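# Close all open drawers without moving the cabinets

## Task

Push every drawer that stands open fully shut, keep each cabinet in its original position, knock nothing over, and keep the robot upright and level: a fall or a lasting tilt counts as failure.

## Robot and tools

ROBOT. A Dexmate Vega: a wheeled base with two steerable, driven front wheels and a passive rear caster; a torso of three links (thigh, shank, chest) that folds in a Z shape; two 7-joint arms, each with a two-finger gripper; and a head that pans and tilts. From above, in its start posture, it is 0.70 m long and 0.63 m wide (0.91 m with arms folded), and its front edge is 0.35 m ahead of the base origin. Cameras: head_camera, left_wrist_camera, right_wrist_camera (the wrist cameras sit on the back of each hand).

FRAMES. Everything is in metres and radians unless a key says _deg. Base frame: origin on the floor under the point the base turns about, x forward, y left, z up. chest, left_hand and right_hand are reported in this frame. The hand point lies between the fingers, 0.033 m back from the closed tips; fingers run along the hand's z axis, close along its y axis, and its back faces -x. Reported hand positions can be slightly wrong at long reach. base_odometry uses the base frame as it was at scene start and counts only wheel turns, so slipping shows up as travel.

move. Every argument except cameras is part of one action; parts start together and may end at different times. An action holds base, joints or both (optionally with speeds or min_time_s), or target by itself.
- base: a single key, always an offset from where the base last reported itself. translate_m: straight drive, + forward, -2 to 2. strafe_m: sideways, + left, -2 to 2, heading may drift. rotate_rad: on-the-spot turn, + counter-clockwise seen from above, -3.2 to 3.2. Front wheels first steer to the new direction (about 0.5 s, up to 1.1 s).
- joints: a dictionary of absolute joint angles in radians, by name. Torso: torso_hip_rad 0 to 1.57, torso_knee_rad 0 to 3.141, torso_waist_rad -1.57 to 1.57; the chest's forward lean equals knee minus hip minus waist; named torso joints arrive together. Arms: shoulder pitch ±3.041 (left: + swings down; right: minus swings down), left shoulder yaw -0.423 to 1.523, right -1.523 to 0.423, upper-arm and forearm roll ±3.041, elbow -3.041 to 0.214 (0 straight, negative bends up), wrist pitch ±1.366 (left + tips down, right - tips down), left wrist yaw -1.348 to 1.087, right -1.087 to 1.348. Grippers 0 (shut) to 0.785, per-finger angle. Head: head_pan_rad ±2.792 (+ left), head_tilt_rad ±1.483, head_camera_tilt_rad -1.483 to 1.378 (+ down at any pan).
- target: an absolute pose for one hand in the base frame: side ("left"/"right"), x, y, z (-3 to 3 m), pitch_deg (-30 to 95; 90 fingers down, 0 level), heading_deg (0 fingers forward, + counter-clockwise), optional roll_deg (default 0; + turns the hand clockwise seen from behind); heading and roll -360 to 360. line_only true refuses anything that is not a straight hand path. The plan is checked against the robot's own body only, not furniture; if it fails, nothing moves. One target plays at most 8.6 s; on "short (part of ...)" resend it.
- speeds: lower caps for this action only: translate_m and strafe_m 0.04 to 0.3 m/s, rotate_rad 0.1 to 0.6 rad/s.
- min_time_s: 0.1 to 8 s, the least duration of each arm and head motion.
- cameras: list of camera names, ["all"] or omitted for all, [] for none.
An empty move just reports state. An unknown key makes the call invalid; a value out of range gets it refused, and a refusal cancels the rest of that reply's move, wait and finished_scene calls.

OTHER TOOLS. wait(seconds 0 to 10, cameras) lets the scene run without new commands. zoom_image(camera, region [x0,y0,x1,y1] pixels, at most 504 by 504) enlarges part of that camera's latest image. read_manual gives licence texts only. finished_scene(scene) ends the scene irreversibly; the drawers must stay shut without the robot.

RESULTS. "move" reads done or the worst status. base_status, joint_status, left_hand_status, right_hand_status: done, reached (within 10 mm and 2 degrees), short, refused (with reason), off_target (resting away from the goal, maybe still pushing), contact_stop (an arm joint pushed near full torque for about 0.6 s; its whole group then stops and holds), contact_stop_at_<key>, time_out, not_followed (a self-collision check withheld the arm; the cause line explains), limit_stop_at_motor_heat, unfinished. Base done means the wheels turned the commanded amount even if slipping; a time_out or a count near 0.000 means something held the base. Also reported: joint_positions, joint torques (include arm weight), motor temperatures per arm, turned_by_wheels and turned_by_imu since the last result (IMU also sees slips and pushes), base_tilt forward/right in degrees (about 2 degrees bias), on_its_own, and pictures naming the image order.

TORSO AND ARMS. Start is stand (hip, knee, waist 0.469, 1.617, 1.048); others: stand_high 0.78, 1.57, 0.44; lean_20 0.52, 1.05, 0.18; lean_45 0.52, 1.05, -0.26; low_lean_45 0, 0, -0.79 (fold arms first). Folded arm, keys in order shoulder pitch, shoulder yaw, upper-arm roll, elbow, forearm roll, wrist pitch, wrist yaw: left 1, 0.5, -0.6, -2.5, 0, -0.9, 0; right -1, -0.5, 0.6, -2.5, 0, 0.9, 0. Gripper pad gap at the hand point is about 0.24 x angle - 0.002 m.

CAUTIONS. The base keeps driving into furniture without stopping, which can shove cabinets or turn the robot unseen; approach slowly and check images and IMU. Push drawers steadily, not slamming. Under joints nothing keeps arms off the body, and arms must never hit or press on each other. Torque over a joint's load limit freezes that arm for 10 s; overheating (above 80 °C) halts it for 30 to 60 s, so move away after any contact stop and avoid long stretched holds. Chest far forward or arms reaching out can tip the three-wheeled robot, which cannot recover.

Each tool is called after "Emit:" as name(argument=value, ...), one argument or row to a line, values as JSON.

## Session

Emit:
move(
  joints={"head_camera_tilt_rad":0.2},
  cameras=["head_camera"],
)

Emit:
move(
  joints={"head_pan_rad":-1.3},
  cameras=["head_camera"],
)

Emit:
move(
  joints={"head_pan_rad":-2.79},
  cameras=["head_camera"],
)

Emit:
move(
  joints={"head_pan_rad":2.79},
  cameras=["head_camera"],
)

Emit:
move(
  joints={"head_pan_rad":1.4},
  cameras=["head_camera"],
)

Scene clock: 0.73 s.
Joint torques (N m): left_arm=[7.53 1.37 -0.34 -5.29 -0.38 -2.14 0.11] | right_arm=[-1.5 0.55 -0.6 -4.76 0.01 2.18 0.05]
Motor temperatures (°C): left_arm=[27 30 30 30 34 38 35] | right_arm=[29 28 29 31 34 35 35]
move: done
base_odometry: x=+0.000 y=+0.000 heading=+0.000
turned_by_wheels: +0.000
turned_by_imu: +0.000
base_tilt: forward=+0.7 right=-0.1
base_status: not commanded
joint_positions: torso_hip_rad=+0.469 torso_knee_rad=+1.617 torso_waist_rad=+1.048 left_shoulder_pitch_rad=+2.199 left_shoulder_yaw_rad=+0.001 left_upper_arm_roll_rad=-0.010 left_elbow_rad=-1.084 left_forearm_roll_rad=+0.015 left_wrist_pitch_rad=-0.506 left_wrist_yaw_rad=-0.016 left_gripper_rad=+0.005 right_shoulder_pitch_rad=-2.184 right_shoulder_yaw_rad=+0.007 right_upper_arm_roll_rad=+0.010 right_elbow_rad=-1.115 right_forearm_roll_rad=+0.008 right_wrist_pitch_rad=+0.481 right_wrist_yaw_rad=-0.008 right_gripper_rad=+0.005 head_pan_rad=+0.000 head_tilt_rad=+0.000 head_camera_tilt_rad=+0.200
joint_status: all done
chest: x=-0.0111 y=+0.0000 z=+1.4155 quat_wxyz=(+0.999, +0.000, +0.050, +0.000) (m; base frame)
left_hand: x=+0.1921 y=+0.2282 z=+0.6022 quat_wxyz=(+0.417, +0.009, +0.909, -0.003) pitch_deg=+40.7 heading_deg=-1.0 roll_deg=+0.2 back=up (m; base frame)
right_hand: x=+0.2143 y=-0.2374 z=+0.6092 quat_wxyz=(+0.427, +0.011, +0.904, -0.007) pitch_deg=+39.5 heading_deg=-1.6 roll_deg=-0.2 back=up (m; base frame)
pictures: head_camera
Images, in order (width x height): head_camera 896x560.

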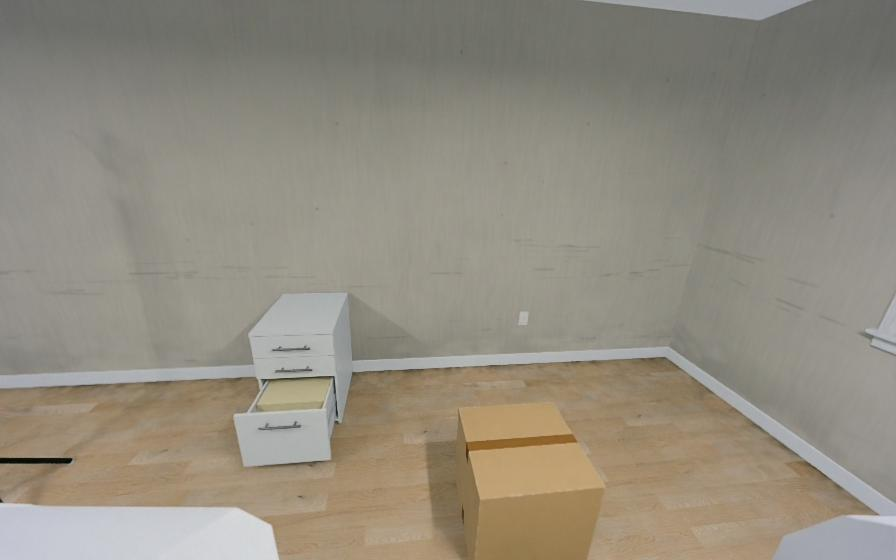

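Scene clock: 2.27 s.
Joint torques (N m): left_arm=[6.86 0.05 -1.11 -6.52 0.06 -1.73 0.16] | right_arm=[-2.71 0.11 -0.39 -5.32 -0.03 1.97 0.02]
Motor temperatures (°C): left_arm=[27 30 30 30 34 38 35] | right_arm=[29 28 29 31 34 35 35]
move: done
base_odometry: x=+0.000 y=+0.000 heading=+0.000
turned_by_wheels: +0.000
turned_by_imu: +0.000
base_tilt: forward=+0.6 right=-0.1
base_status: not commanded
joint_positions: torso_hip_rad=+0.469 torso_knee_rad=+1.617 torso_waist_rad=+1.048 left_shoulder_pitch_rad=+2.199 left_shoulder_yaw_rad=+0.001 left_upper_arm_roll_rad=-0.010 left_elbow_rad=-1.084 left_forearm_roll_rad=+0.015 left_wrist_pitch_rad=-0.506 left_wrist_yaw_rad=-0.016 left_gripper_rad=+0.005 right_shoulder_pitch_rad=-2.184 right_shoulder_yaw_rad=+0.007 right_upper_arm_roll_rad=+0.010 right_elbow_rad=-1.115 right_forearm_roll_rad=+0.008 right_wrist_pitch_rad=+0.481 right_wrist_yaw_rad=-0.008 right_gripper_rad=+0.005 head_pan_rad=-1.300 head_tilt_rad=+0.000 head_camera_tilt_rad=+0.200
joint_status: all done
chest: x=-0.0111 y=+0.0000 z=+1.4155 quat_wxyz=(+0.999, +0.000, +0.050, +0.000) (m; base frame)
left_hand: x=+0.1921 y=+0.2282 z=+0.6022 quat_wxyz=(+0.417, +0.009, +0.909, -0.003) pitch_deg=+40.7 heading_deg=-1.0 roll_deg=+0.2 back=up (m; base frame)
right_hand: x=+0.2143 y=-0.2374 z=+0.6092 quat_wxyz=(+0.427, +0.011, +0.904, -0.007) pitch_deg=+39.5 heading_deg=-1.6 roll_deg=-0.2 back=up (m; base frame)
pictures: head_camera
Images, in order (width x height): head_camera 896x560.

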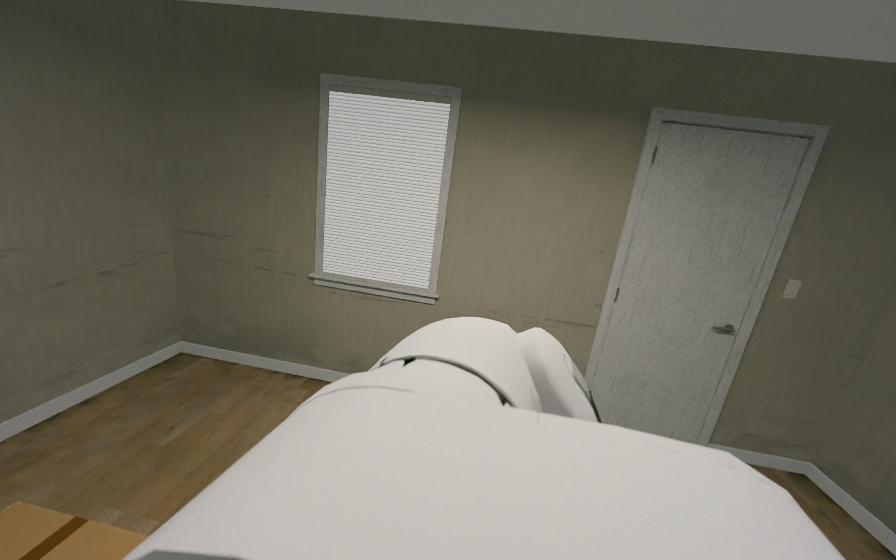

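Scene clock: 3.93 s.
Joint torques (N m): left_arm=[7.2 1.38 -1.13 -5.88 0.05 -2.58 -0.26] | right_arm=[-2.52 0.15 -0.5 -4.55 0.03 2.16 0.04]
Motor temperatures (°C): left_arm=[27 30 30 30 34 39 35] | right_arm=[29 28 29 31 34 35 35]
move: done
base_odometry: x=+0.000 y=+0.000 heading=+0.000
turned_by_wheels: +0.000
turned_by_imu: +0.000
base_tilt: forward=+0.6 right=+0.0
base_status: not commanded
joint_positions: torso_hip_rad=+0.469 torso_knee_rad=+1.617 torso_waist_rad=+1.048 left_shoulder_pitch_rad=+2.199 left_shoulder_yaw_rad=+0.001 left_upper_arm_roll_rad=-0.010 left_elbow_rad=-1.084 left_forearm_roll_rad=+0.015 left_wrist_pitch_rad=-0.506 left_wrist_yaw_rad=-0.016 left_gripper_rad=+0.005 right_shoulder_pitch_rad=-2.184 right_shoulder_yaw_rad=+0.007 right_upper_arm_roll_rad=+0.010 right_elbow_rad=-1.115 right_forearm_roll_rad=+0.008 right_wrist_pitch_rad=+0.481 right_wrist_yaw_rad=-0.008 right_gripper_rad=+0.005 head_pan_rad=-2.790 head_tilt_rad=+0.000 head_camera_tilt_rad=+0.200
joint_status: all done
chest: x=-0.0111 y=+0.0000 z=+1.4155 quat_wxyz=(+0.999, +0.000, +0.050, +0.000) (m; base frame)
left_hand: x=+0.1921 y=+0.2282 z=+0.6022 quat_wxyz=(+0.417, +0.009, +0.909, -0.003) pitch_deg=+40.7 heading_deg=-1.0 roll_deg=+0.2 back=up (m; base frame)
right_hand: x=+0.2143 y=-0.2374 z=+0.6092 quat_wxyz=(+0.427, +0.011, +0.904, -0.007) pitch_deg=+39.5 heading_deg=-1.6 roll_deg=-0.2 back=up (m; base frame)
pictures: head_camera
Images, in order (width x height): head_camera 896x560.

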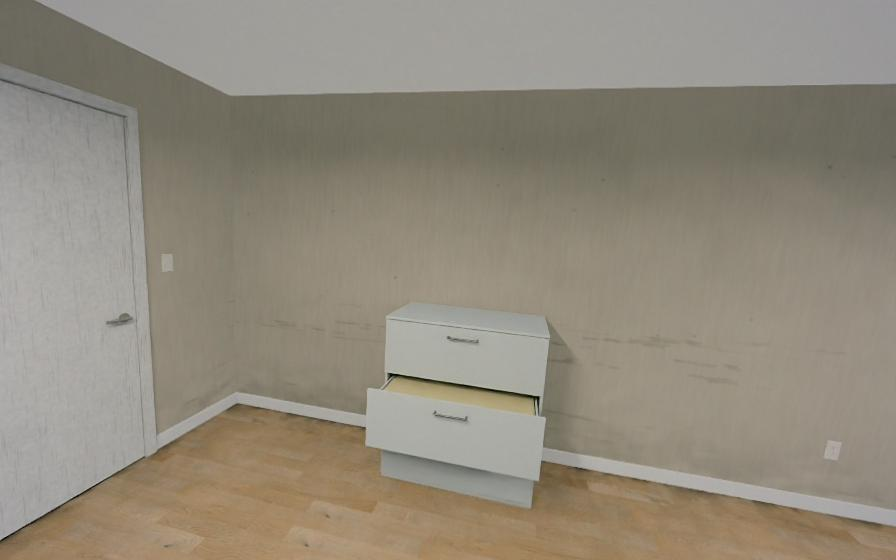

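Scene clock: 8.30 s.
Joint torques (N m): left_arm=[6.69 1.81 0.63 -4.32 0.37 -1.97 0.1] | right_arm=[-2.39 0.55 -0.34 -4.66 -0.04 1.74 0.01]
Motor temperatures (°C): left_arm=[27 30 30 30 34 39 35] | right_arm=[29 28 29 31 34 35 35]
move: done
base_odometry: x=+0.000 y=+0.000 heading=+0.000
turned_by_wheels: +0.000
turned_by_imu: +0.001
base_tilt: forward=+0.6 right=+0.0
base_status: not commanded
joint_positions: torso_hip_rad=+0.469 torso_knee_rad=+1.617 torso_waist_rad=+1.048 left_shoulder_pitch_rad=+2.199 left_shoulder_yaw_rad=+0.001 left_upper_arm_roll_rad=-0.010 left_elbow_rad=-1.084 left_forearm_roll_rad=+0.015 left_wrist_pitch_rad=-0.506 left_wrist_yaw_rad=-0.016 left_gripper_rad=+0.005 right_shoulder_pitch_rad=-2.184 right_shoulder_yaw_rad=+0.007 right_upper_arm_roll_rad=+0.010 right_elbow_rad=-1.115 right_forearm_roll_rad=+0.008 right_wrist_pitch_rad=+0.481 right_wrist_yaw_rad=-0.008 right_gripper_rad=+0.005 head_pan_rad=+2.790 head_tilt_rad=+0.000 head_camera_tilt_rad=+0.200
joint_status: all done
chest: x=-0.0111 y=+0.0000 z=+1.4155 quat_wxyz=(+0.999, +0.000, +0.050, +0.000) (m; base frame)
left_hand: x=+0.1921 y=+0.2282 z=+0.6022 quat_wxyz=(+0.417, +0.009, +0.909, -0.003) pitch_deg=+40.7 heading_deg=-1.0 roll_deg=+0.2 back=up (m; base frame)
right_hand: x=+0.2143 y=-0.2374 z=+0.6092 quat_wxyz=(+0.427, +0.011, +0.904, -0.007) pitch_deg=+39.5 heading_deg=-1.6 roll_deg=-0.2 back=up (m; base frame)
pictures: head_camera
Images, in order (width x height): head_camera 896x560.

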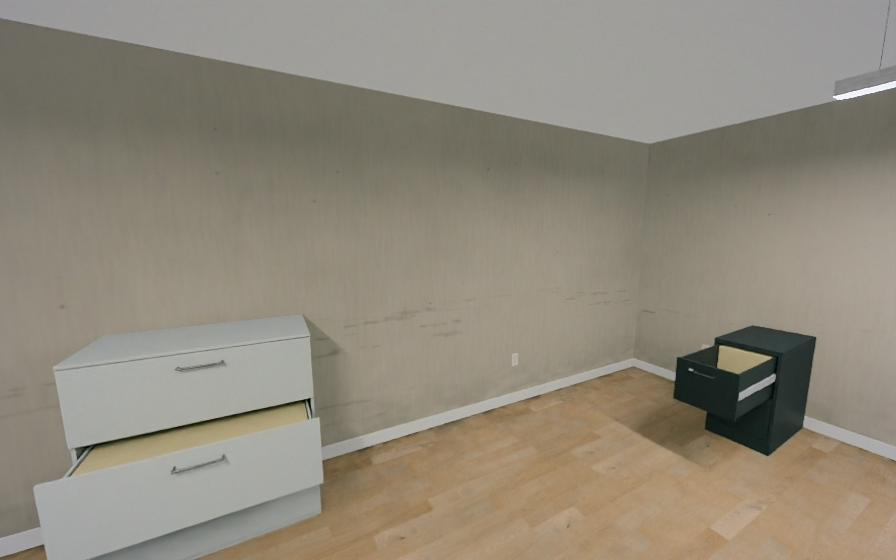

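Scene clock: 9.90 s.
Joint torques (N m): left_arm=[4.51 -0.5 0.23 -5.15 -0.18 -1.42 -0.17] | right_arm=[-3.09 0.04 -0.62 -4.61 -0.03 1.8 -0.13]
Motor temperatures (°C): left_arm=[27 30 30 30 34 39 35] | right_arm=[29 28 29 31 34 35 35]
move: done
base_odometry: x=+0.000 y=+0.000 heading=+0.000
turned_by_wheels: +0.000
turned_by_imu: +0.000
base_tilt: forward=+0.7 right=+0.0
base_status: not commanded
joint_positions: torso_hip_rad=+0.469 torso_knee_rad=+1.617 torso_waist_rad=+1.048 left_shoulder_pitch_rad=+2.199 left_shoulder_yaw_rad=+0.001 left_upper_arm_roll_rad=-0.010 left_elbow_rad=-1.084 left_forearm_roll_rad=+0.015 left_wrist_pitch_rad=-0.506 left_wrist_yaw_rad=-0.016 left_gripper_rad=+0.005 right_shoulder_pitch_rad=-2.184 right_shoulder_yaw_rad=+0.007 right_upper_arm_roll_rad=+0.010 right_elbow_rad=-1.115 right_forearm_roll_rad=+0.008 right_wrist_pitch_rad=+0.481 right_wrist_yaw_rad=-0.008 right_gripper_rad=+0.005 head_pan_rad=+1.400 head_tilt_rad=+0.000 head_camera_tilt_rad=+0.200
joint_status: all done
chest: x=-0.0111 y=+0.0000 z=+1.4155 quat_wxyz=(+0.999, +0.000, +0.050, +0.000) (m; base frame)
left_hand: x=+0.1921 y=+0.2282 z=+0.6022 quat_wxyz=(+0.417, +0.009, +0.909, -0.003) pitch_deg=+40.7 heading_deg=-1.0 roll_deg=+0.2 back=up (m; base frame)
right_hand: x=+0.2143 y=-0.2374 z=+0.6092 quat_wxyz=(+0.427, +0.011, +0.904, -0.007) pitch_deg=+39.5 heading_deg=-1.6 roll_deg=-0.2 back=up (m; base frame)
pictures: head_camera
Images, in order (width x height): head_camera 896x560.

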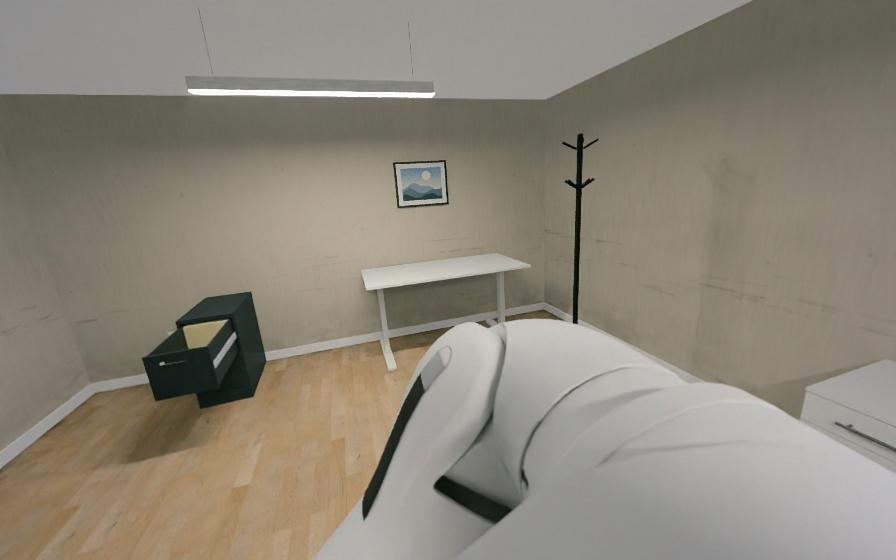

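Emit:
move(
  base={"rotate_rad":0.1},
  joints={"left_shoulder_pitch_rad":1.2,"right_shoulder_pitch_rad":-1.15,"head_pan_rad":0},
  cameras=[],
)

Emit:
move(
  base={"strafe_m":0.55},
  cameras=[],
)

Emit:
move(
  base={"translate_m":0.5},
  joints={"torso_hip_rad":0.0,"torso_knee_rad":0.4,"torso_waist_rad":-0.2,"head_camera_tilt_rad":0.0},
  cameras=["head_camera","left_wrist_camera"],
)

Scene clock: 53.00 s.
Joint torques (N m): left_arm=[-19.37 1.31 -1.59 -12.74 -0.22 -3.29 0.16] | right_arm=[21.18 -0.17 -0.68 -9.45 -0.15 2.45 0.25]
Motor temperatures (°C): left_arm=[27 30 30 30 34 39 35] | right_arm=[29 28 29 31 34 35 35]
move: done
base_odometry: x=+0.000 y=+0.000 heading=+0.100
turned_by_wheels: +0.100
turned_by_imu: +0.098
base_tilt: forward=+0.7 right=-0.1
base_status: done
joint_positions: torso_hip_rad=+0.469 torso_knee_rad=+1.617 torso_waist_rad=+1.048 left_shoulder_pitch_rad=+1.205 left_shoulder_yaw_rad=+0.001 left_upper_arm_roll_rad=-0.010 left_elbow_rad=-1.084 left_forearm_roll_rad=+0.015 left_wrist_pitch_rad=-0.506 left_wrist_yaw_rad=-0.016 left_gripper_rad=+0.005 right_shoulder_pitch_rad=-1.157 right_shoulder_yaw_rad=+0.007 right_upper_arm_roll_rad=+0.010 right_elbow_rad=-1.115 right_forearm_roll_rad=+0.008 right_wrist_pitch_rad=+0.481 right_wrist_yaw_rad=-0.008 right_gripper_rad=+0.005 head_pan_rad=+0.000 head_tilt_rad=+0.000 head_camera_tilt_rad=+0.200
joint_status: all done
chest: x=-0.0111 y=+0.0000 z=+1.4155 quat_wxyz=(+0.999, +0.000, +0.050, +0.000) (m; base frame)
left_hand: x=+0.7814 y=+0.2282 z=+1.1423 quat_wxyz=(+0.800, +0.009, +0.600, +0.002) pitch_deg=-16.3 heading_deg=-0.8 roll_deg=+1.0 back=up (m; base frame)
right_hand: x=+0.7955 y=-0.2374 z=+1.1915 quat_wxyz=(+0.816, +0.013, +0.578, +0.000) pitch_deg=-19.4 heading_deg=-1.3 roll_deg=+1.2 back=up (m; base frame)
pictures: none
No camera images: "cameras" was empty.

Scene clock: 57.00 s.
Joint torques (N m): left_arm=[-18.1 0.68 1.52 -13.33 0.29 -3.74 0] | right_arm=[22.68 0.47 -0.87 -9.36 -0.05 2.03 0.24]
Motor temperatures (°C): left_arm=[27 30 30 31 34 39 35] | right_arm=[30 28 29 31 34 35 35]
move: done
base_odometry: x=-0.059 y=+0.545 heading=+0.108
turned_by_wheels: +0.008
turned_by_imu: +0.004
base_tilt: forward=+0.7 right=-0.1
base_status: done
joint_positions: torso_hip_rad=+0.469 torso_knee_rad=+1.617 torso_waist_rad=+1.048 left_shoulder_pitch_rad=+1.200 left_shoulder_yaw_rad=+0.001 left_upper_arm_roll_rad=-0.010 left_elbow_rad=-1.083 left_forearm_roll_rad=+0.015 left_wrist_pitch_rad=-0.506 left_wrist_yaw_rad=-0.016 left_gripper_rad=+0.005 right_shoulder_pitch_rad=-1.151 right_shoulder_yaw_rad=+0.007 right_upper_arm_roll_rad=+0.010 right_elbow_rad=-1.115 right_forearm_roll_rad=+0.008 right_wrist_pitch_rad=+0.481 right_wrist_yaw_rad=-0.008 right_gripper_rad=+0.005 head_pan_rad=+0.000 head_tilt_rad=+0.000 head_camera_tilt_rad=+0.200
joint_status: not commanded
chest: x=-0.0111 y=+0.0000 z=+1.4155 quat_wxyz=(+0.999, +0.000, +0.050, +0.000) (m; base frame)
left_hand: x=+0.7828 y=+0.2282 z=+1.1462 quat_wxyz=(+0.802, +0.009, +0.598, +0.002) pitch_deg=-16.6 heading_deg=-0.8 roll_deg=+1.0 back=up (m; base frame)
right_hand: x=+0.7969 y=-0.2374 z=+1.1964 quat_wxyz=(+0.818, +0.013, +0.575, +0.000) pitch_deg=-19.7 heading_deg=-1.3 roll_deg=+1.2 back=up (m; base frame)
pictures: none
No camera images: "cameras" was empty.

Scene clock: 62.90 s.
Joint torques (N m): left_arm=[-8.73 1.07 1.41 -10.39 0.66 -1.29 -0.12] | right_arm=[14.07 0.58 -0.6 -7.6 -0.07 2.5 0.09]
Motor temperatures (°C): left_arm=[28 30 30 31 34 39 35] | right_arm=[30 28 29 31 34 36 35]
move: done
base_odometry: x=+0.438 y=+0.601 heading=+0.108
turned_by_wheels: +0.000
turned_by_imu: +0.000
base_tilt: forward=+0.7 right=-0.1
base_status: done
joint_positions: torso_hip_rad=+0.000 torso_knee_rad=+0.400 torso_waist_rad=-0.200 left_shoulder_pitch_rad=+1.200 left_shoulder_yaw_rad=+0.001 left_upper_arm_roll_rad=-0.010 left_elbow_rad=-1.083 left_forearm_roll_rad=+0.015 left_wrist_pitch_rad=-0.506 left_wrist_yaw_rad=-0.016 left_gripper_rad=+0.005 right_shoulder_pitch_rad=-1.150 right_shoulder_yaw_rad=+0.007 right_upper_arm_roll_rad=+0.010 right_elbow_rad=-1.115 right_forearm_roll_rad=+0.008 right_wrist_pitch_rad=+0.480 right_wrist_yaw_rad=-0.008 right_gripper_rad=+0.005 head_pan_rad=+0.000 head_tilt_rad=+0.000 head_camera_tilt_rad=+0.000
joint_status: all done
chest: x=+0.0267 y=+0.0000 z=+1.0344 quat_wxyz=(+0.955, +0.000, +0.296, +0.000) (m; base frame)
left_hand: x=+0.5943 y=+0.2282 z=+0.4175 quat_wxyz=(+0.629, +0.010, +0.777, -0.001) pitch_deg=+12.1 heading_deg=-0.8 roll_deg=+0.7 back=up (m; base frame)
right_hand: x=+0.6308 y=-0.2374 z=+0.4548 quat_wxyz=(+0.650, +0.012, +0.760, -0.004) pitch_deg=+8.9 heading_deg=-1.2 roll_deg=+0.6 back=up (m; base frame)
pictures: head_camera, left_wrist_camera
Images, in order (width x height): head_camera 896x560, left_wrist_camera 672x420.

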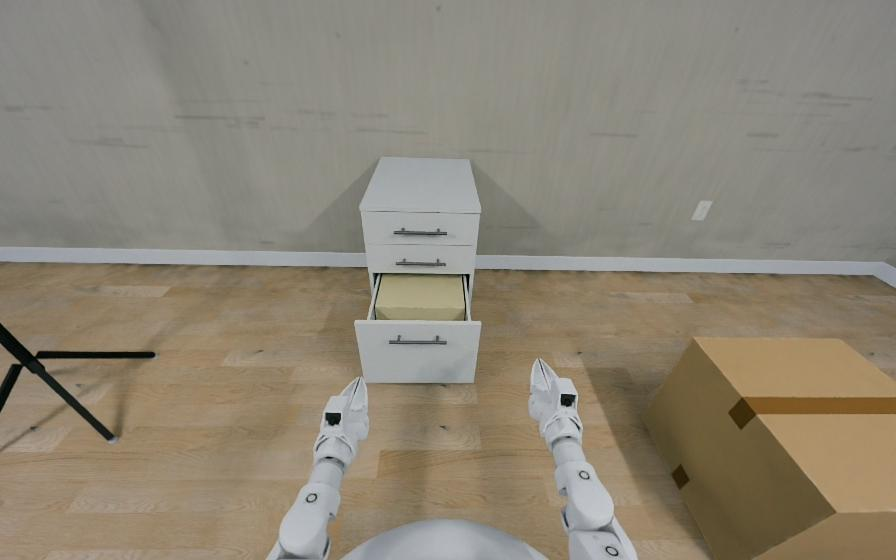

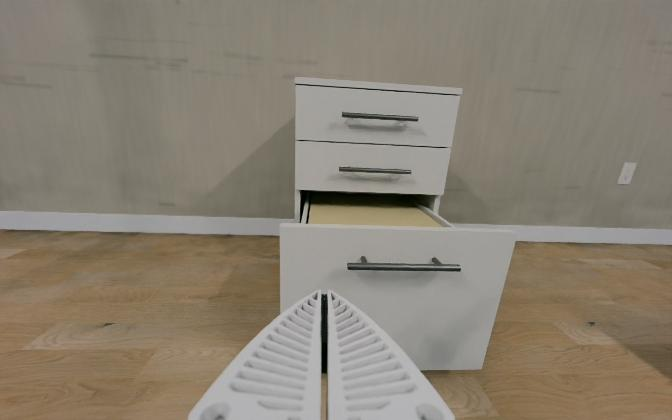

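Emit:
move(
  target={"side":"left","x":0.6,"y":0.15,"z":0.295,"pitch_deg":30,"heading_deg":0},
  cameras=[],
)

Emit:
move(
  base={"translate_m":0.46},
  speeds={"translate_m":0.16},
  cameras=["head_camera","left_wrist_camera"],
)

Scene clock: 71.00 s.
Joint torques (N m): left_arm=[-8.65 -0.21 0.64 -10.93 -0.37 -3.26 0.32] | right_arm=[14.18 -0.14 -0.65 -8.36 -0.01 2.15 0.09]
Motor temperatures (°C): left_arm=[28 30 30 31 34 39 35] | right_arm=[30 28 29 31 34 36 35]
move: refused
base_odometry: x=+0.438 y=+0.601 heading=+0.108
turned_by_wheels: +0.000
turned_by_imu: +0.001
base_tilt: forward=+0.7 right=+0.0
base_status: not commanded
joint_positions: torso_hip_rad=+0.000 torso_knee_rad=+0.400 torso_waist_rad=-0.200 left_shoulder_pitch_rad=+1.200 left_shoulder_yaw_rad=+0.001 left_upper_arm_roll_rad=-0.010 left_elbow_rad=-1.083 left_forearm_roll_rad=+0.015 left_wrist_pitch_rad=-0.506 left_wrist_yaw_rad=-0.016 left_gripper_rad=+0.005 right_shoulder_pitch_rad=-1.150 right_shoulder_yaw_rad=+0.007 right_upper_arm_roll_rad=+0.010 right_elbow_rad=-1.115 right_forearm_roll_rad=+0.008 right_wrist_pitch_rad=+0.480 right_wrist_yaw_rad=-0.008 right_gripper_rad=+0.005 head_pan_rad=+0.000 head_tilt_rad=+0.000 head_camera_tilt_rad=+0.000
joint_status: not commanded
chest: x=+0.0267 y=+0.0000 z=+1.0344 quat_wxyz=(+0.955, +0.000, +0.296, +0.000) (m; base frame)
left_hand: x=+0.5943 y=+0.2282 z=+0.4175 quat_wxyz=(+0.629, +0.010, +0.777, -0.001) pitch_deg=+12.1 heading_deg=-0.8 roll_deg=+0.7 back=up (m; base frame)
left_hand_status: refused: the best posture that gets there brings the left wrist within 2.5 cm of the torso (limit 2.6). Nothing moved.
right_hand: x=+0.6308 y=-0.2374 z=+0.4548 quat_wxyz=(+0.650, +0.012, +0.760, -0.004) pitch_deg=+8.9 heading_deg=-1.2 roll_deg=+0.6 back=up (m; base frame)
pictures: none
No camera images: "cameras" was empty.

not run: a stop came earlier in this reply.

Emit:
move(
  target={"side":"left","x":0.62,"y":0.19,"z":0.295,"pitch_deg":35,"heading_deg":0},
  cameras=[],
)

Emit:
move(
  base={"translate_m":0.46},
  speeds={"translate_m":0.16},
  cameras=["head_camera","left_wrist_camera"],
)

Scene clock: 79.13 s.
Joint torques (N m): left_arm=[-10.8 -2.02 3.52 -10.98 0.88 -1.79 0.34] | right_arm=[13.62 1.24 -0.49 -8.11 -0.08 2.55 0.17]
Motor temperatures (°C): left_arm=[28 30 30 31 34 39 35] | right_arm=[30 28 29 31 34 36 35]
move: done
base_odometry: x=+0.438 y=+0.601 heading=+0.108
turned_by_wheels: +0.000
turned_by_imu: +0.001
base_tilt: forward=+0.7 right=-0.1
base_status: not commanded
joint_positions: torso_hip_rad=+0.000 torso_knee_rad=+0.400 torso_waist_rad=-0.200 left_shoulder_pitch_rad=+0.990 left_shoulder_yaw_rad=-0.067 left_upper_arm_roll_rad=+0.017 left_elbow_rad=-0.983 left_forearm_roll_rad=+0.046 left_wrist_pitch_rad=+0.001 left_wrist_yaw_rad=+0.051 left_gripper_rad=+0.005 right_shoulder_pitch_rad=-1.150 right_shoulder_yaw_rad=+0.007 right_upper_arm_roll_rad=+0.010 right_elbow_rad=-1.115 right_forearm_roll_rad=+0.008 right_wrist_pitch_rad=+0.480 right_wrist_yaw_rad=-0.008 right_gripper_rad=+0.005 head_pan_rad=+0.000 head_tilt_rad=+0.000 head_camera_tilt_rad=+0.000
joint_status: not commanded
chest: x=+0.0267 y=+0.0000 z=+1.0344 quat_wxyz=(+0.955, +0.000, +0.296, +0.000) (m; base frame)
left_hand: x=+0.6196 y=+0.1907 z=+0.2962 quat_wxyz=(+0.464, +0.000, +0.886, +0.000) pitch_deg=+34.7 heading_deg=+0.0 roll_deg=+0.0 back=up (m; base frame)
left_hand_status: reached (straight line, planned for 1.9 s): 1 mm and 0.3 deg off.
right_hand: x=+0.6308 y=-0.2374 z=+0.4548 quat_wxyz=(+0.650, +0.012, +0.760, -0.004) pitch_deg=+8.9 heading_deg=-1.2 roll_deg=+0.6 back=up (m; base frame)
pictures: none
No camera images: "cameras" was empty.

Scene clock: 83.07 s.
Joint torques (N m): left_arm=[-11.82 -3.42 3.48 -11.12 0.23 -1.51 0.24] | right_arm=[12.26 0.56 -0.56 -7.76 -0.15 1.98 -0.02]
Motor temperatures (°C): left_arm=[28 30 30 31 34 39 35] | right_arm=[30 28 29 31 34 36 35]
move: done
base_odometry: x=+0.895 y=+0.651 heading=+0.107
turned_by_wheels: +0.000
turned_by_imu: +0.000
base_tilt: forward=+0.7 right=-0.1
base_status: done
joint_positions: torso_hip_rad=+0.000 torso_knee_rad=+0.400 torso_waist_rad=-0.200 left_shoulder_pitch_rad=+0.986 left_shoulder_yaw_rad=-0.068 left_upper_arm_roll_rad=+0.017 left_elbow_rad=-0.980 left_forearm_roll_rad=+0.047 left_wrist_pitch_rad=+0.007 left_wrist_yaw_rad=+0.052 left_gripper_rad=+0.005 right_shoulder_pitch_rad=-1.150 right_shoulder_yaw_rad=+0.007 right_upper_arm_roll_rad=+0.010 right_elbow_rad=-1.115 right_forearm_roll_rad=+0.008 right_wrist_pitch_rad=+0.480 right_wrist_yaw_rad=-0.008 right_gripper_rad=+0.005 head_pan_rad=+0.000 head_tilt_rad=+0.000 head_camera_tilt_rad=+0.000
joint_status: not commanded
chest: x=+0.0267 y=+0.0000 z=+1.0344 quat_wxyz=(+0.955, +0.000, +0.296, +0.000) (m; base frame)
left_hand: x=+0.6196 y=+0.1901 z=+0.2947 quat_wxyz=(+0.461, +0.000, +0.887, +0.000) pitch_deg=+35.0 heading_deg=+0.0 roll_deg=+0.0 back=up (m; base frame)
right_hand: x=+0.6308 y=-0.2374 z=+0.4547 quat_wxyz=(+0.650, +0.012, +0.760, -0.004) pitch_deg=+8.9 heading_deg=-1.2 roll_deg=+0.6 back=up (m; base frame)
pictures: head_camera, left_wrist_camera
Images, in order (width x height): head_camera 896x560, left_wrist_camera 672x420.

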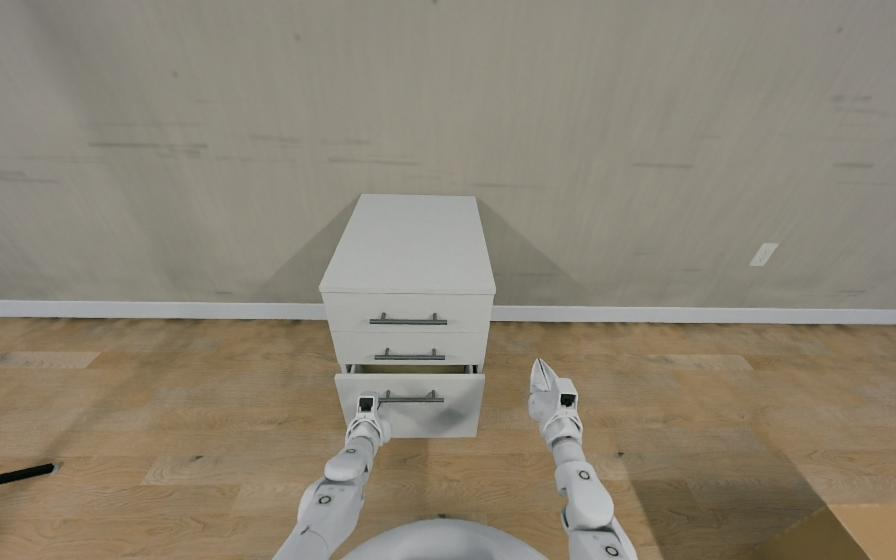

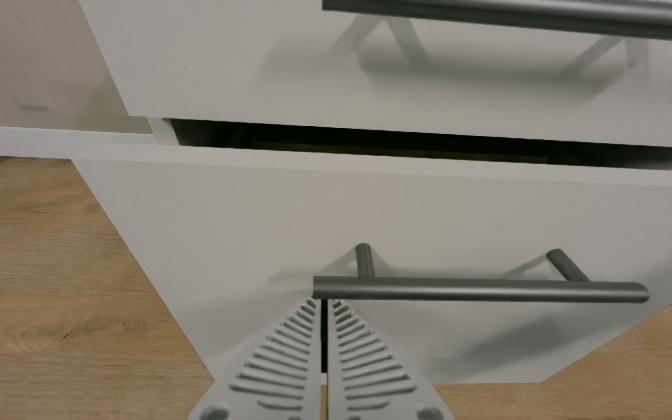

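Emit:
move(
  base={"translate_m":0.045},
  speeds={"translate_m":0.06},
  cameras=["head_camera","left_wrist_camera"],
)

Scene clock: 106.07 s.
Joint torques (N m): left_arm=[-12.76 -1.4 4.35 -13.4 -0.34 -2.75 -0.06] | right_arm=[13.28 1.37 -1 -7.7 -0.04 2.52 0.19]
Motor temperatures (°C): left_arm=[28 30 30 31 34 39 35] | right_arm=[30 28 29 31 34 36 35]
move: done
base_odometry: x=+0.940 y=+0.656 heading=+0.107
turned_by_wheels: +0.000
turned_by_imu: +0.000
base_tilt: forward=+0.7 right=+0.0
base_status: done
joint_positions: torso_hip_rad=+0.000 torso_knee_rad=+0.400 torso_waist_rad=-0.200 left_shoulder_pitch_rad=+0.986 left_shoulder_yaw_rad=-0.068 left_upper_arm_roll_rad=+0.017 left_elbow_rad=-0.980 left_forearm_roll_rad=+0.047 left_wrist_pitch_rad=+0.007 left_wrist_yaw_rad=+0.052 left_gripper_rad=+0.005 right_shoulder_pitch_rad=-1.150 right_shoulder_yaw_rad=+0.007 right_upper_arm_roll_rad=+0.010 right_elbow_rad=-1.115 right_forearm_roll_rad=+0.008 right_wrist_pitch_rad=+0.480 right_wrist_yaw_rad=-0.008 right_gripper_rad=+0.005 head_pan_rad=+0.000 head_tilt_rad=+0.000 head_camera_tilt_rad=+0.000
joint_status: not commanded
chest: x=+0.0267 y=+0.0000 z=+1.0343 quat_wxyz=(+0.955, +0.000, +0.296, +0.000) (m; base frame)
left_hand: x=+0.6196 y=+0.1901 z=+0.2947 quat_wxyz=(+0.461, +0.000, +0.887, +0.000) pitch_deg=+35.0 heading_deg=+0.0 roll_deg=+0.0 back=up (m; base frame)
right_hand: x=+0.6308 y=-0.2374 z=+0.4547 quat_wxyz=(+0.650, +0.012, +0.760, -0.004) pitch_deg=+8.9 heading_deg=-1.2 roll_deg=+0.6 back=up (m; base frame)
pictures: head_camera, left_wrist_camera
Images, in order (width x height): head_camera 896x560, left_wrist_camera 672x420.

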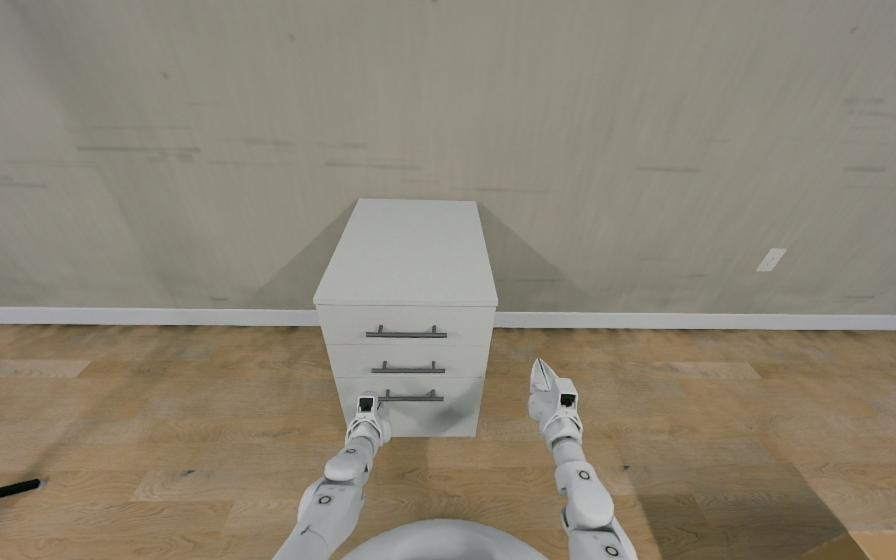

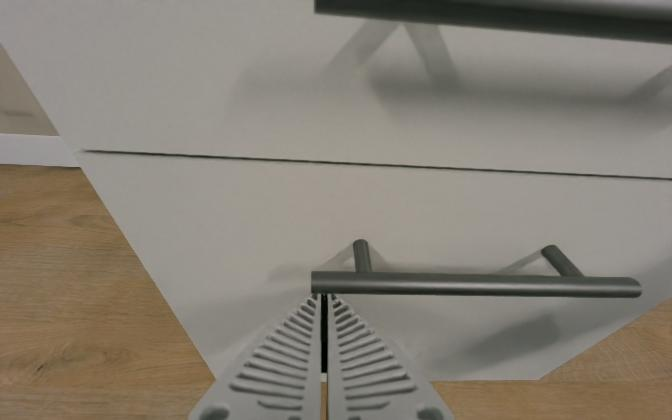

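Emit:
move(
  base={"translate_m":0.012},
  speeds={"translate_m":0.05},
  cameras=[],
)

Emit:
move(
  base={"translate_m":-0.4},
  joints={"torso_hip_rad":0.3,"torso_knee_rad":1.1,"torso_waist_rad":0.5,"head_camera_tilt_rad":0.2},
  cameras=[],
)

Emit:
move(
  base={"rotate_rad":-2.55},
  cameras=[],
)

Emit:
move(
  base={"translate_m":1.75},
  cameras=[],
)

Emit:
move(
  base={"rotate_rad":-0.61},
  cameras=[],
)

Emit:
move(
  target={"side":"left","x":0.48,"y":0.10,"z":0.56,"pitch_deg":35,"heading_deg":0},
  cameras=["head_camera"],
)

Scene clock: 113.30 s.
Joint torques (N m): left_arm=[-18.29 -2.25 4.31 -14.24 0.52 -2.9 0.57] | right_arm=[13.22 -0.55 -0.73 -7.88 -0.09 2.06 0.14]
Motor temperatures (°C): left_arm=[28 30 30 31 34 39 35] | right_arm=[30 28 29 31 34 36 35]
move: done
base_odometry: x=+0.952 y=+0.658 heading=+0.107
turned_by_wheels: +0.000
turned_by_imu: +0.001
base_tilt: forward=+0.6 right=-0.1
base_status: done
joint_positions: torso_hip_rad=+0.000 torso_knee_rad=+0.400 torso_waist_rad=-0.200 left_shoulder_pitch_rad=+0.986 left_shoulder_yaw_rad=-0.068 left_upper_arm_roll_rad=+0.017 left_elbow_rad=-0.980 left_forearm_roll_rad=+0.047 left_wrist_pitch_rad=+0.008 left_wrist_yaw_rad=+0.052 left_gripper_rad=+0.005 right_shoulder_pitch_rad=-1.150 right_shoulder_yaw_rad=+0.007 right_upper_arm_roll_rad=+0.010 right_elbow_rad=-1.115 right_forearm_roll_rad=+0.008 right_wrist_pitch_rad=+0.480 right_wrist_yaw_rad=-0.008 right_gripper_rad=+0.005 head_pan_rad=+0.000 head_tilt_rad=+0.000 head_camera_tilt_rad=+0.000
joint_status: not commanded
chest: x=+0.0267 y=+0.0000 z=+1.0343 quat_wxyz=(+0.955, +0.000, +0.296, +0.000) (m; base frame)
left_hand: x=+0.6192 y=+0.1901 z=+0.2943 quat_wxyz=(+0.461, +0.000, +0.887, +0.000) pitch_deg=+35.1 heading_deg=+0.0 roll_deg=+0.0 back=up (m; base frame)
right_hand: x=+0.6308 y=-0.2374 z=+0.4548 quat_wxyz=(+0.650, +0.012, +0.760, -0.004) pitch_deg=+8.9 heading_deg=-1.2 roll_deg=+0.6 back=up (m; base frame)
pictures: none
No camera images: "cameras" was empty.

Scene clock: 117.17 s.
Joint torques (N m): left_arm=[-15.33 -1.31 3.32 -13.52 -0.05 -2.42 -0.29] | right_arm=[17.55 0.33 -0.55 -9.03 -0.07 1.71 0.05]
Motor temperatures (°C): left_arm=[28 30 30 31 34 39 35] | right_arm=[30 28 29 31 34 36 35]
move: done
base_odometry: x=+0.554 y=+0.614 heading=+0.106
turned_by_wheels: -0.001
turned_by_imu: -0.001
base_tilt: forward=+0.7 right=-0.1
base_status: done
joint_positions: torso_hip_rad=+0.300 torso_knee_rad=+1.100 torso_waist_rad=+0.500 left_shoulder_pitch_rad=+0.986 left_shoulder_yaw_rad=-0.068 left_upper_arm_roll_rad=+0.017 left_elbow_rad=-0.980 left_forearm_roll_rad=+0.047 left_wrist_pitch_rad=+0.007 left_wrist_yaw_rad=+0.052 left_gripper_rad=+0.005 right_shoulder_pitch_rad=-1.150 right_shoulder_yaw_rad=+0.007 right_upper_arm_roll_rad=+0.010 right_elbow_rad=-1.115 right_forearm_roll_rad=+0.008 right_wrist_pitch_rad=+0.480 right_wrist_yaw_rad=-0.008 right_gripper_rad=+0.005 head_pan_rad=+0.000 head_tilt_rad=+0.000 head_camera_tilt_rad=+0.200
joint_status: all done
chest: x=-0.0192 y=+0.0000 z=+1.3013 quat_wxyz=(+0.989, +0.000, +0.150, +0.000) (m; base frame)
left_hand: x=+0.7657 y=+0.1901 z=+0.7697 quat_wxyz=(+0.589, +0.000, +0.808, +0.000) pitch_deg=+17.9 heading_deg=+0.0 roll_deg=+0.0 back=up (m; base frame)
right_hand: x=+0.7291 y=-0.2374 z=+0.9260 quat_wxyz=(+0.756, +0.013, +0.654, -0.002) pitch_deg=-8.3 heading_deg=-1.2 roll_deg=+1.0 back=up (m; base frame)
pictures: none
No camera images: "cameras" was empty.

Scene clock: 123.00 s.
Joint torques (N m): left_arm=[-17.62 -4.33 4.63 -14.76 0.25 -3.71 0.13] | right_arm=[18.04 0.87 -0.61 -9.37 -0.18 2.6 0.24]
Motor temperatures (°C): left_arm=[28 30 30 31 34 39 35] | right_arm=[30 28 29 31 34 36 35]
move: done
base_odometry: x=+0.556 y=+0.613 heading=-2.448
turned_by_wheels: -2.554
turned_by_imu: -2.504
base_tilt: forward=+0.6 right=-0.1
base_status: done
joint_positions: torso_hip_rad=+0.300 torso_knee_rad=+1.100 torso_waist_rad=+0.500 left_shoulder_pitch_rad=+0.986 left_shoulder_yaw_rad=-0.068 left_upper_arm_roll_rad=+0.017 left_elbow_rad=-0.980 left_forearm_roll_rad=+0.047 left_wrist_pitch_rad=+0.007 left_wrist_yaw_rad=+0.052 left_gripper_rad=+0.005 right_shoulder_pitch_rad=-1.150 right_shoulder_yaw_rad=+0.007 right_upper_arm_roll_rad=+0.010 right_elbow_rad=-1.115 right_forearm_roll_rad=+0.008 right_wrist_pitch_rad=+0.480 right_wrist_yaw_rad=-0.008 right_gripper_rad=+0.005 head_pan_rad=+0.000 head_tilt_rad=+0.000 head_camera_tilt_rad=+0.200
joint_status: not commanded
chest: x=-0.0192 y=+0.0000 z=+1.3013 quat_wxyz=(+0.989, +0.000, +0.150, +0.000) (m; base frame)
left_hand: x=+0.7657 y=+0.1901 z=+0.7697 quat_wxyz=(+0.589, +0.000, +0.808, +0.000) pitch_deg=+17.9 heading_deg=+0.0 roll_deg=+0.0 back=up (m; base frame)
right_hand: x=+0.7291 y=-0.2374 z=+0.9259 quat_wxyz=(+0.756, +0.013, +0.654, -0.002) pitch_deg=-8.3 heading_deg=-1.2 roll_deg=+1.0 back=up (m; base frame)
pictures: none
No camera images: "cameras" was empty.

Scene clock: 130.73 s.
Joint torques (N m): left_arm=[-16.73 -5.8 4.04 -12.96 0.79 -2.88 0.17] | right_arm=[17.69 0.46 -0.5 -8.78 -0.08 2.7 0.16]
Motor temperatures (°C): left_arm=[28 30 30 31 34 39 35] | right_arm=[31 28 29 32 34 36 35]
move: done
base_odometry: x=-0.786 y=-0.509 heading=-2.448
turned_by_wheels: +0.000
turned_by_imu: +0.001
base_tilt: forward=+0.7 right=-0.1
base_status: done
joint_positions: torso_hip_rad=+0.300 torso_knee_rad=+1.100 torso_waist_rad=+0.500 left_shoulder_pitch_rad=+0.986 left_shoulder_yaw_rad=-0.068 left_upper_arm_roll_rad=+0.017 left_elbow_rad=-0.980 left_forearm_roll_rad=+0.047 left_wrist_pitch_rad=+0.007 left_wrist_yaw_rad=+0.052 left_gripper_rad=+0.005 right_shoulder_pitch_rad=-1.150 right_shoulder_yaw_rad=+0.007 right_upper_arm_roll_rad=+0.010 right_elbow_rad=-1.115 right_forearm_roll_rad=+0.008 right_wrist_pitch_rad=+0.480 right_wrist_yaw_rad=-0.008 right_gripper_rad=+0.005 head_pan_rad=+0.000 head_tilt_rad=+0.000 head_camera_tilt_rad=+0.200
joint_status: not commanded
chest: x=-0.0192 y=+0.0000 z=+1.3013 quat_wxyz=(+0.989, +0.000, +0.150, +0.000) (m; base frame)
left_hand: x=+0.7657 y=+0.1901 z=+0.7697 quat_wxyz=(+0.589, +0.000, +0.808, +0.000) pitch_deg=+17.9 heading_deg=+0.0 roll_deg=+0.0 back=up (m; base frame)
right_hand: x=+0.7291 y=-0.2374 z=+0.9260 quat_wxyz=(+0.756, +0.013, +0.654, -0.002) pitch_deg=-8.3 heading_deg=-1.2 roll_deg=+1.0 back=up (m; base frame)
pictures: none
No camera images: "cameras" was empty.

Scene clock: 133.33 s.
Joint torques (N m): left_arm=[-15.41 -3.19 3.62 -12.17 -0.34 -2.96 0.11] | right_arm=[18.07 0.14 -0.48 -8.61 -0.14 2.37 0.18]
Motor temperatures (°C): left_arm=[28 30 30 31 34 39 35] | right_arm=[31 28 29 32 34 36 35]
move: done
base_odometry: x=-0.787 y=-0.510 heading=-3.059
turned_by_wheels: -0.611
turned_by_imu: -0.600
base_tilt: forward=+0.7 right=+0.0
base_status: done
joint_positions: torso_hip_rad=+0.300 torso_knee_rad=+1.100 torso_waist_rad=+0.500 left_shoulder_pitch_rad=+0.986 left_shoulder_yaw_rad=-0.068 left_upper_arm_roll_rad=+0.017 left_elbow_rad=-0.980 left_forearm_roll_rad=+0.047 left_wrist_pitch_rad=+0.007 left_wrist_yaw_rad=+0.052 left_gripper_rad=+0.005 right_shoulder_pitch_rad=-1.150 right_shoulder_yaw_rad=+0.007 right_upper_arm_roll_rad=+0.010 right_elbow_rad=-1.115 right_forearm_roll_rad=+0.008 right_wrist_pitch_rad=+0.480 right_wrist_yaw_rad=-0.008 right_gripper_rad=+0.005 head_pan_rad=+0.000 head_tilt_rad=+0.000 head_camera_tilt_rad=+0.200
joint_status: not commanded
chest: x=-0.0192 y=+0.0000 z=+1.3013 quat_wxyz=(+0.989, +0.000, +0.150, +0.000) (m; base frame)
left_hand: x=+0.7657 y=+0.1901 z=+0.7697 quat_wxyz=(+0.589, +0.000, +0.808, +0.000) pitch_deg=+17.9 heading_deg=+0.0 roll_deg=+0.0 back=up (m; base frame)
right_hand: x=+0.7291 y=-0.2374 z=+0.9260 quat_wxyz=(+0.756, +0.013, +0.654, -0.002) pitch_deg=-8.3 heading_deg=-1.2 roll_deg=+1.0 back=up (m; base frame)
pictures: none
No camera images: "cameras" was empty.

Scene clock: 136.73 s.
Joint torques (N m): left_arm=[-2.51 -1.13 3.97 -11.09 0.25 -2.57 0.89] | right_arm=[18.41 1.13 -0.65 -9.1 -0.09 2.52 0.08]
Motor temperatures (°C): left_arm=[28 30 30 31 34 39 35] | right_arm=[31 28 29 32 34 36 35]
move: done
base_odometry: x=-0.787 y=-0.510 heading=-3.059
turned_by_wheels: +0.000
turned_by_imu: +0.001
base_tilt: forward=+0.7 right=+0.0
base_status: not commanded
joint_positions: torso_hip_rad=+0.300 torso_knee_rad=+1.100 torso_waist_rad=+0.500 left_shoulder_pitch_rad=+1.458 left_shoulder_yaw_rad=+0.086 left_upper_arm_roll_rad=+0.488 left_elbow_rad=-1.181 left_forearm_roll_rad=-0.262 left_wrist_pitch_rad=-0.048 left_wrist_yaw_rad=+0.412 left_gripper_rad=+0.005 right_shoulder_pitch_rad=-1.150 right_shoulder_yaw_rad=+0.007 right_upper_arm_roll_rad=+0.010 right_elbow_rad=-1.115 right_forearm_roll_rad=+0.008 right_wrist_pitch_rad=+0.480 right_wrist_yaw_rad=-0.008 right_gripper_rad=+0.005 head_pan_rad=+0.000 head_tilt_rad=+0.000 head_camera_tilt_rad=+0.200
joint_status: not commanded
chest: x=-0.0192 y=+0.0000 z=+1.3013 quat_wxyz=(+0.989, +0.000, +0.150, +0.000) (m; base frame)
left_hand: x=+0.4847 y=+0.1015 z=+0.5622 quat_wxyz=(+0.464, +0.000, +0.886, +0.000) pitch_deg=+34.7 heading_deg=+0.0 roll_deg=+0.1 back=up (m; base frame)
left_hand_status: reached (checked arc [the straight line was blocked], planned for 1.8 s): 5 mm and 0.3 deg off.
right_hand: x=+0.7291 y=-0.2374 z=+0.9260 quat_wxyz=(+0.756, +0.013, +0.654, -0.002) pitch_deg=-8.3 heading_deg=-1.2 roll_deg=+1.0 back=up (m; base frame)
pictures: head_camera
Images, in order (width x height): head_camera 896x560.

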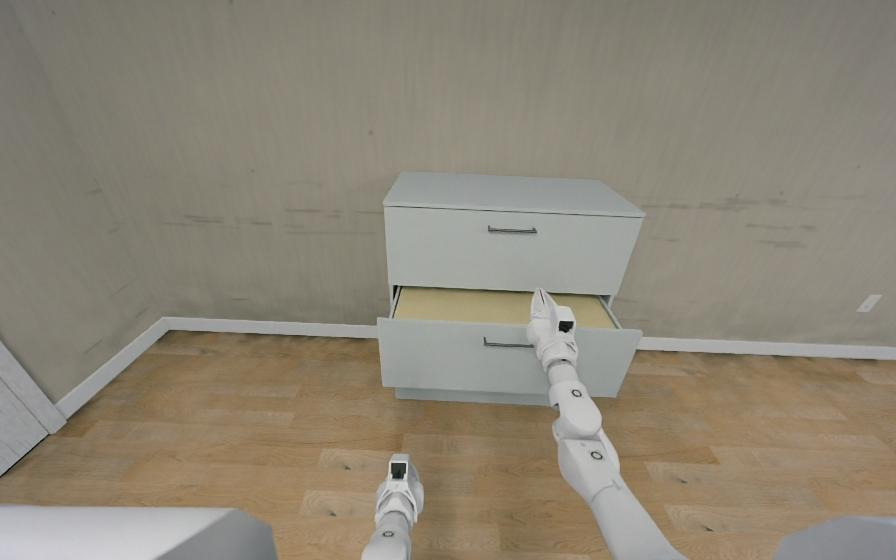

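Emit:
move(
  base={"rotate_rad":-0.06},
  cameras=[],
)

Emit:
move(
  base={"strafe_m":-0.2},
  cameras=[],
)

Emit:
move(
  base={"translate_m":0.4},
  speeds={"translate_m":0.2},
  cameras=[],
)

Emit:
move(
  base={"translate_m":0.22},
  speeds={"translate_m":0.1},
  cameras=["head_camera"],
)

Scene clock: 148.93 s.
Joint torques (N m): left_arm=[-2.57 0.5 1.64 -12.02 -0.29 -2.65 0.62] | right_arm=[18.13 0.38 -0.7 -9.38 -0.13 2.72 0.16]
Motor temperatures (°C): left_arm=[28 30 30 31 34 39 35] | right_arm=[31 28 29 32 34 36 35]
move: done
base_odometry: x=-0.787 y=-0.510 heading=-3.119
turned_by_wheels: -0.060
turned_by_imu: -0.058
base_tilt: forward=+0.6 right=-0.1
base_status: done
joint_positions: torso_hip_rad=+0.300 torso_knee_rad=+1.100 torso_waist_rad=+0.500 left_shoulder_pitch_rad=+1.464 left_shoulder_yaw_rad=+0.088 left_upper_arm_roll_rad=+0.494 left_elbow_rad=-1.184 left_forearm_roll_rad=-0.266 left_wrist_pitch_rad=-0.048 left_wrist_yaw_rad=+0.417 left_gripper_rad=+0.005 right_shoulder_pitch_rad=-1.150 right_shoulder_yaw_rad=+0.007 right_upper_arm_roll_rad=+0.010 right_elbow_rad=-1.115 right_forearm_roll_rad=+0.008 right_wrist_pitch_rad=+0.480 right_wrist_yaw_rad=-0.008 right_gripper_rad=+0.005 head_pan_rad=+0.000 head_tilt_rad=+0.000 head_camera_tilt_rad=+0.200
joint_status: not commanded
chest: x=-0.0192 y=+0.0000 z=+1.3013 quat_wxyz=(+0.989, +0.000, +0.150, +0.000) (m; base frame)
left_hand: x=+0.4799 y=+0.1001 z=+0.5599 quat_wxyz=(+0.462, +0.000, +0.887, +0.000) pitch_deg=+35.0 heading_deg=+0.0 roll_deg=+0.0 back=up (m; base frame)
right_hand: x=+0.7291 y=-0.2374 z=+0.9260 quat_wxyz=(+0.756, +0.013, +0.654, -0.002) pitch_deg=-8.3 heading_deg=-1.2 roll_deg=+1.0 back=up (m; base frame)
pictures: none
No camera images: "cameras" was empty.

Scene clock: 151.73 s.
Joint torques (N m): left_arm=[-3.6 -1.56 2.96 -10.34 0.82 -2.42 -0.18] | right_arm=[18.33 0.3 -0.46 -9.15 -0.11 2.15 0.26]
Motor temperatures (°C): left_arm=[28 30 30 31 34 39 35] | right_arm=[31 28 29 32 34 36 35]
move: done
base_odometry: x=-0.792 y=-0.311 heading=-3.122
turned_by_wheels: -0.003
turned_by_imu: -0.001
base_tilt: forward=+0.6 right=-0.1
base_status: done
joint_positions: torso_hip_rad=+0.300 torso_knee_rad=+1.100 torso_waist_rad=+0.500 left_shoulder_pitch_rad=+1.464 left_shoulder_yaw_rad=+0.088 left_upper_arm_roll_rad=+0.494 left_elbow_rad=-1.184 left_forearm_roll_rad=-0.266 left_wrist_pitch_rad=-0.048 left_wrist_yaw_rad=+0.417 left_gripper_rad=+0.005 right_shoulder_pitch_rad=-1.150 right_shoulder_yaw_rad=+0.007 right_upper_arm_roll_rad=+0.010 right_elbow_rad=-1.115 right_forearm_roll_rad=+0.008 right_wrist_pitch_rad=+0.480 right_wrist_yaw_rad=-0.008 right_gripper_rad=+0.005 head_pan_rad=+0.000 head_tilt_rad=+0.000 head_camera_tilt_rad=+0.200
joint_status: not commanded
chest: x=-0.0192 y=+0.0000 z=+1.3013 quat_wxyz=(+0.989, +0.000, +0.150, +0.000) (m; base frame)
left_hand: x=+0.4799 y=+0.1001 z=+0.5599 quat_wxyz=(+0.462, +0.000, +0.887, +0.000) pitch_deg=+35.0 heading_deg=+0.0 roll_deg=+0.0 back=up (m; base frame)
right_hand: x=+0.7291 y=-0.2374 z=+0.9260 quat_wxyz=(+0.756, +0.013, +0.654, -0.002) pitch_deg=-8.3 heading_deg=-1.2 roll_deg=+1.0 back=up (m; base frame)
pictures: none
No camera images: "cameras" was empty.

Scene clock: 155.60 s.
Joint torques (N m): left_arm=[-4.42 -4.11 2.16 -11.28 -0.6 0.02 0.81] | right_arm=[21.51 0.43 -0.39 -10.64 -0.22 0.65 0.8]
Motor temperatures (°C): left_arm=[28 30 30 31 34 39 35] | right_arm=[31 28 29 32 34 36 35]
move: done
base_odometry: x=-1.191 y=-0.320 heading=-3.122
turned_by_wheels: +0.000
turned_by_imu: +0.000
base_tilt: forward=+0.6 right=+0.0
base_status: done
joint_positions: torso_hip_rad=+0.300 torso_knee_rad=+1.100 torso_waist_rad=+0.500 left_shoulder_pitch_rad=+1.464 left_shoulder_yaw_rad=+0.088 left_upper_arm_roll_rad=+0.494 left_elbow_rad=-1.184 left_forearm_roll_rad=-0.266 left_wrist_pitch_rad=-0.048 left_wrist_yaw_rad=+0.417 left_gripper_rad=+0.005 right_shoulder_pitch_rad=-1.151 right_shoulder_yaw_rad=+0.007 right_upper_arm_roll_rad=+0.010 right_elbow_rad=-1.115 right_forearm_roll_rad=+0.008 right_wrist_pitch_rad=+0.481 right_wrist_yaw_rad=-0.008 right_gripper_rad=+0.005 head_pan_rad=+0.000 head_tilt_rad=+0.000 head_camera_tilt_rad=+0.200
joint_status: not commanded
chest: x=-0.0197 y=+0.0000 z=+1.3013 quat_wxyz=(+0.989, +0.000, +0.149, +0.000) (m; base frame)
left_hand: x=+0.4798 y=+0.1001 z=+0.5602 quat_wxyz=(+0.462, +0.000, +0.887, +0.000) pitch_deg=+35.0 heading_deg=+0.0 roll_deg=+0.0 back=up (m; base frame)
right_hand: x=+0.7287 y=-0.2374 z=+0.9265 quat_wxyz=(+0.757, +0.013, +0.654, -0.002) pitch_deg=-8.3 heading_deg=-1.2 roll_deg=+1.0 back=up (m; base frame)
pictures: none
No camera images: "cameras" was empty.

Scene clock: 158.77 s.
Joint torques (N m): left_arm=[-13.22 -3.87 -1.4 -16.2 0.9 -4.21 -0.23] | right_arm=[57.3 -8.12 18 -20.8 5.32 -2.17 -12.35]
Motor temperatures (°C): left_arm=[28 30 30 31 34 39 35] | right_arm=[33 28 29 32 34 36 36]
move: done
base_odometry: x=-1.411 y=-0.325 heading=-3.123
turned_by_wheels: -0.001
turned_by_imu: -0.307
base_tilt: forward=+0.6 right=-0.1
base_status: done
joint_positions: torso_hip_rad=+0.301 torso_knee_rad=+1.099 torso_waist_rad=+0.500 left_shoulder_pitch_rad=+1.465 left_shoulder_yaw_rad=+0.088 left_upper_arm_roll_rad=+0.494 left_elbow_rad=-1.183 left_forearm_roll_rad=-0.266 left_wrist_pitch_rad=-0.048 left_wrist_yaw_rad=+0.417 left_gripper_rad=+0.005 right_shoulder_pitch_rad=-1.153 right_shoulder_yaw_rad=+0.008 right_upper_arm_roll_rad=+0.008 right_elbow_rad=-1.114 right_forearm_roll_rad=+0.007 right_wrist_pitch_rad=+0.482 right_wrist_yaw_rad=-0.005 right_gripper_rad=+0.005 head_pan_rad=+0.000 head_tilt_rad=+0.000 head_camera_tilt_rad=+0.200
joint_status: not commanded
chest: x=-0.0209 y=+0.0000 z=+1.3014 quat_wxyz=(+0.989, +0.000, +0.149, +0.000) (m; base frame)
left_hand: x=+0.4790 y=+0.1001 z=+0.5603 quat_wxyz=(+0.462, +0.000, +0.887, +0.000) pitch_deg=+35.0 heading_deg=+0.0 roll_deg=+0.0 back=up (m; base frame)
right_hand: x=+0.7272 y=-0.2350 z=+0.9258 quat_wxyz=(+0.756, +0.011, +0.654, +0.000) pitch_deg=-8.3 heading_deg=-1.0 roll_deg=+0.9 back=up (m; base frame)
pictures: head_camera
Images, in order (width x height): head_camera 896x560.

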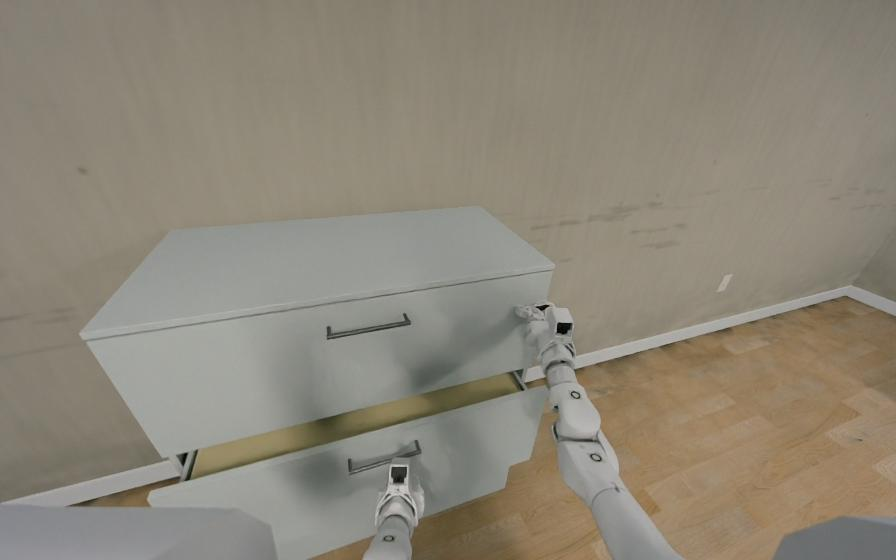

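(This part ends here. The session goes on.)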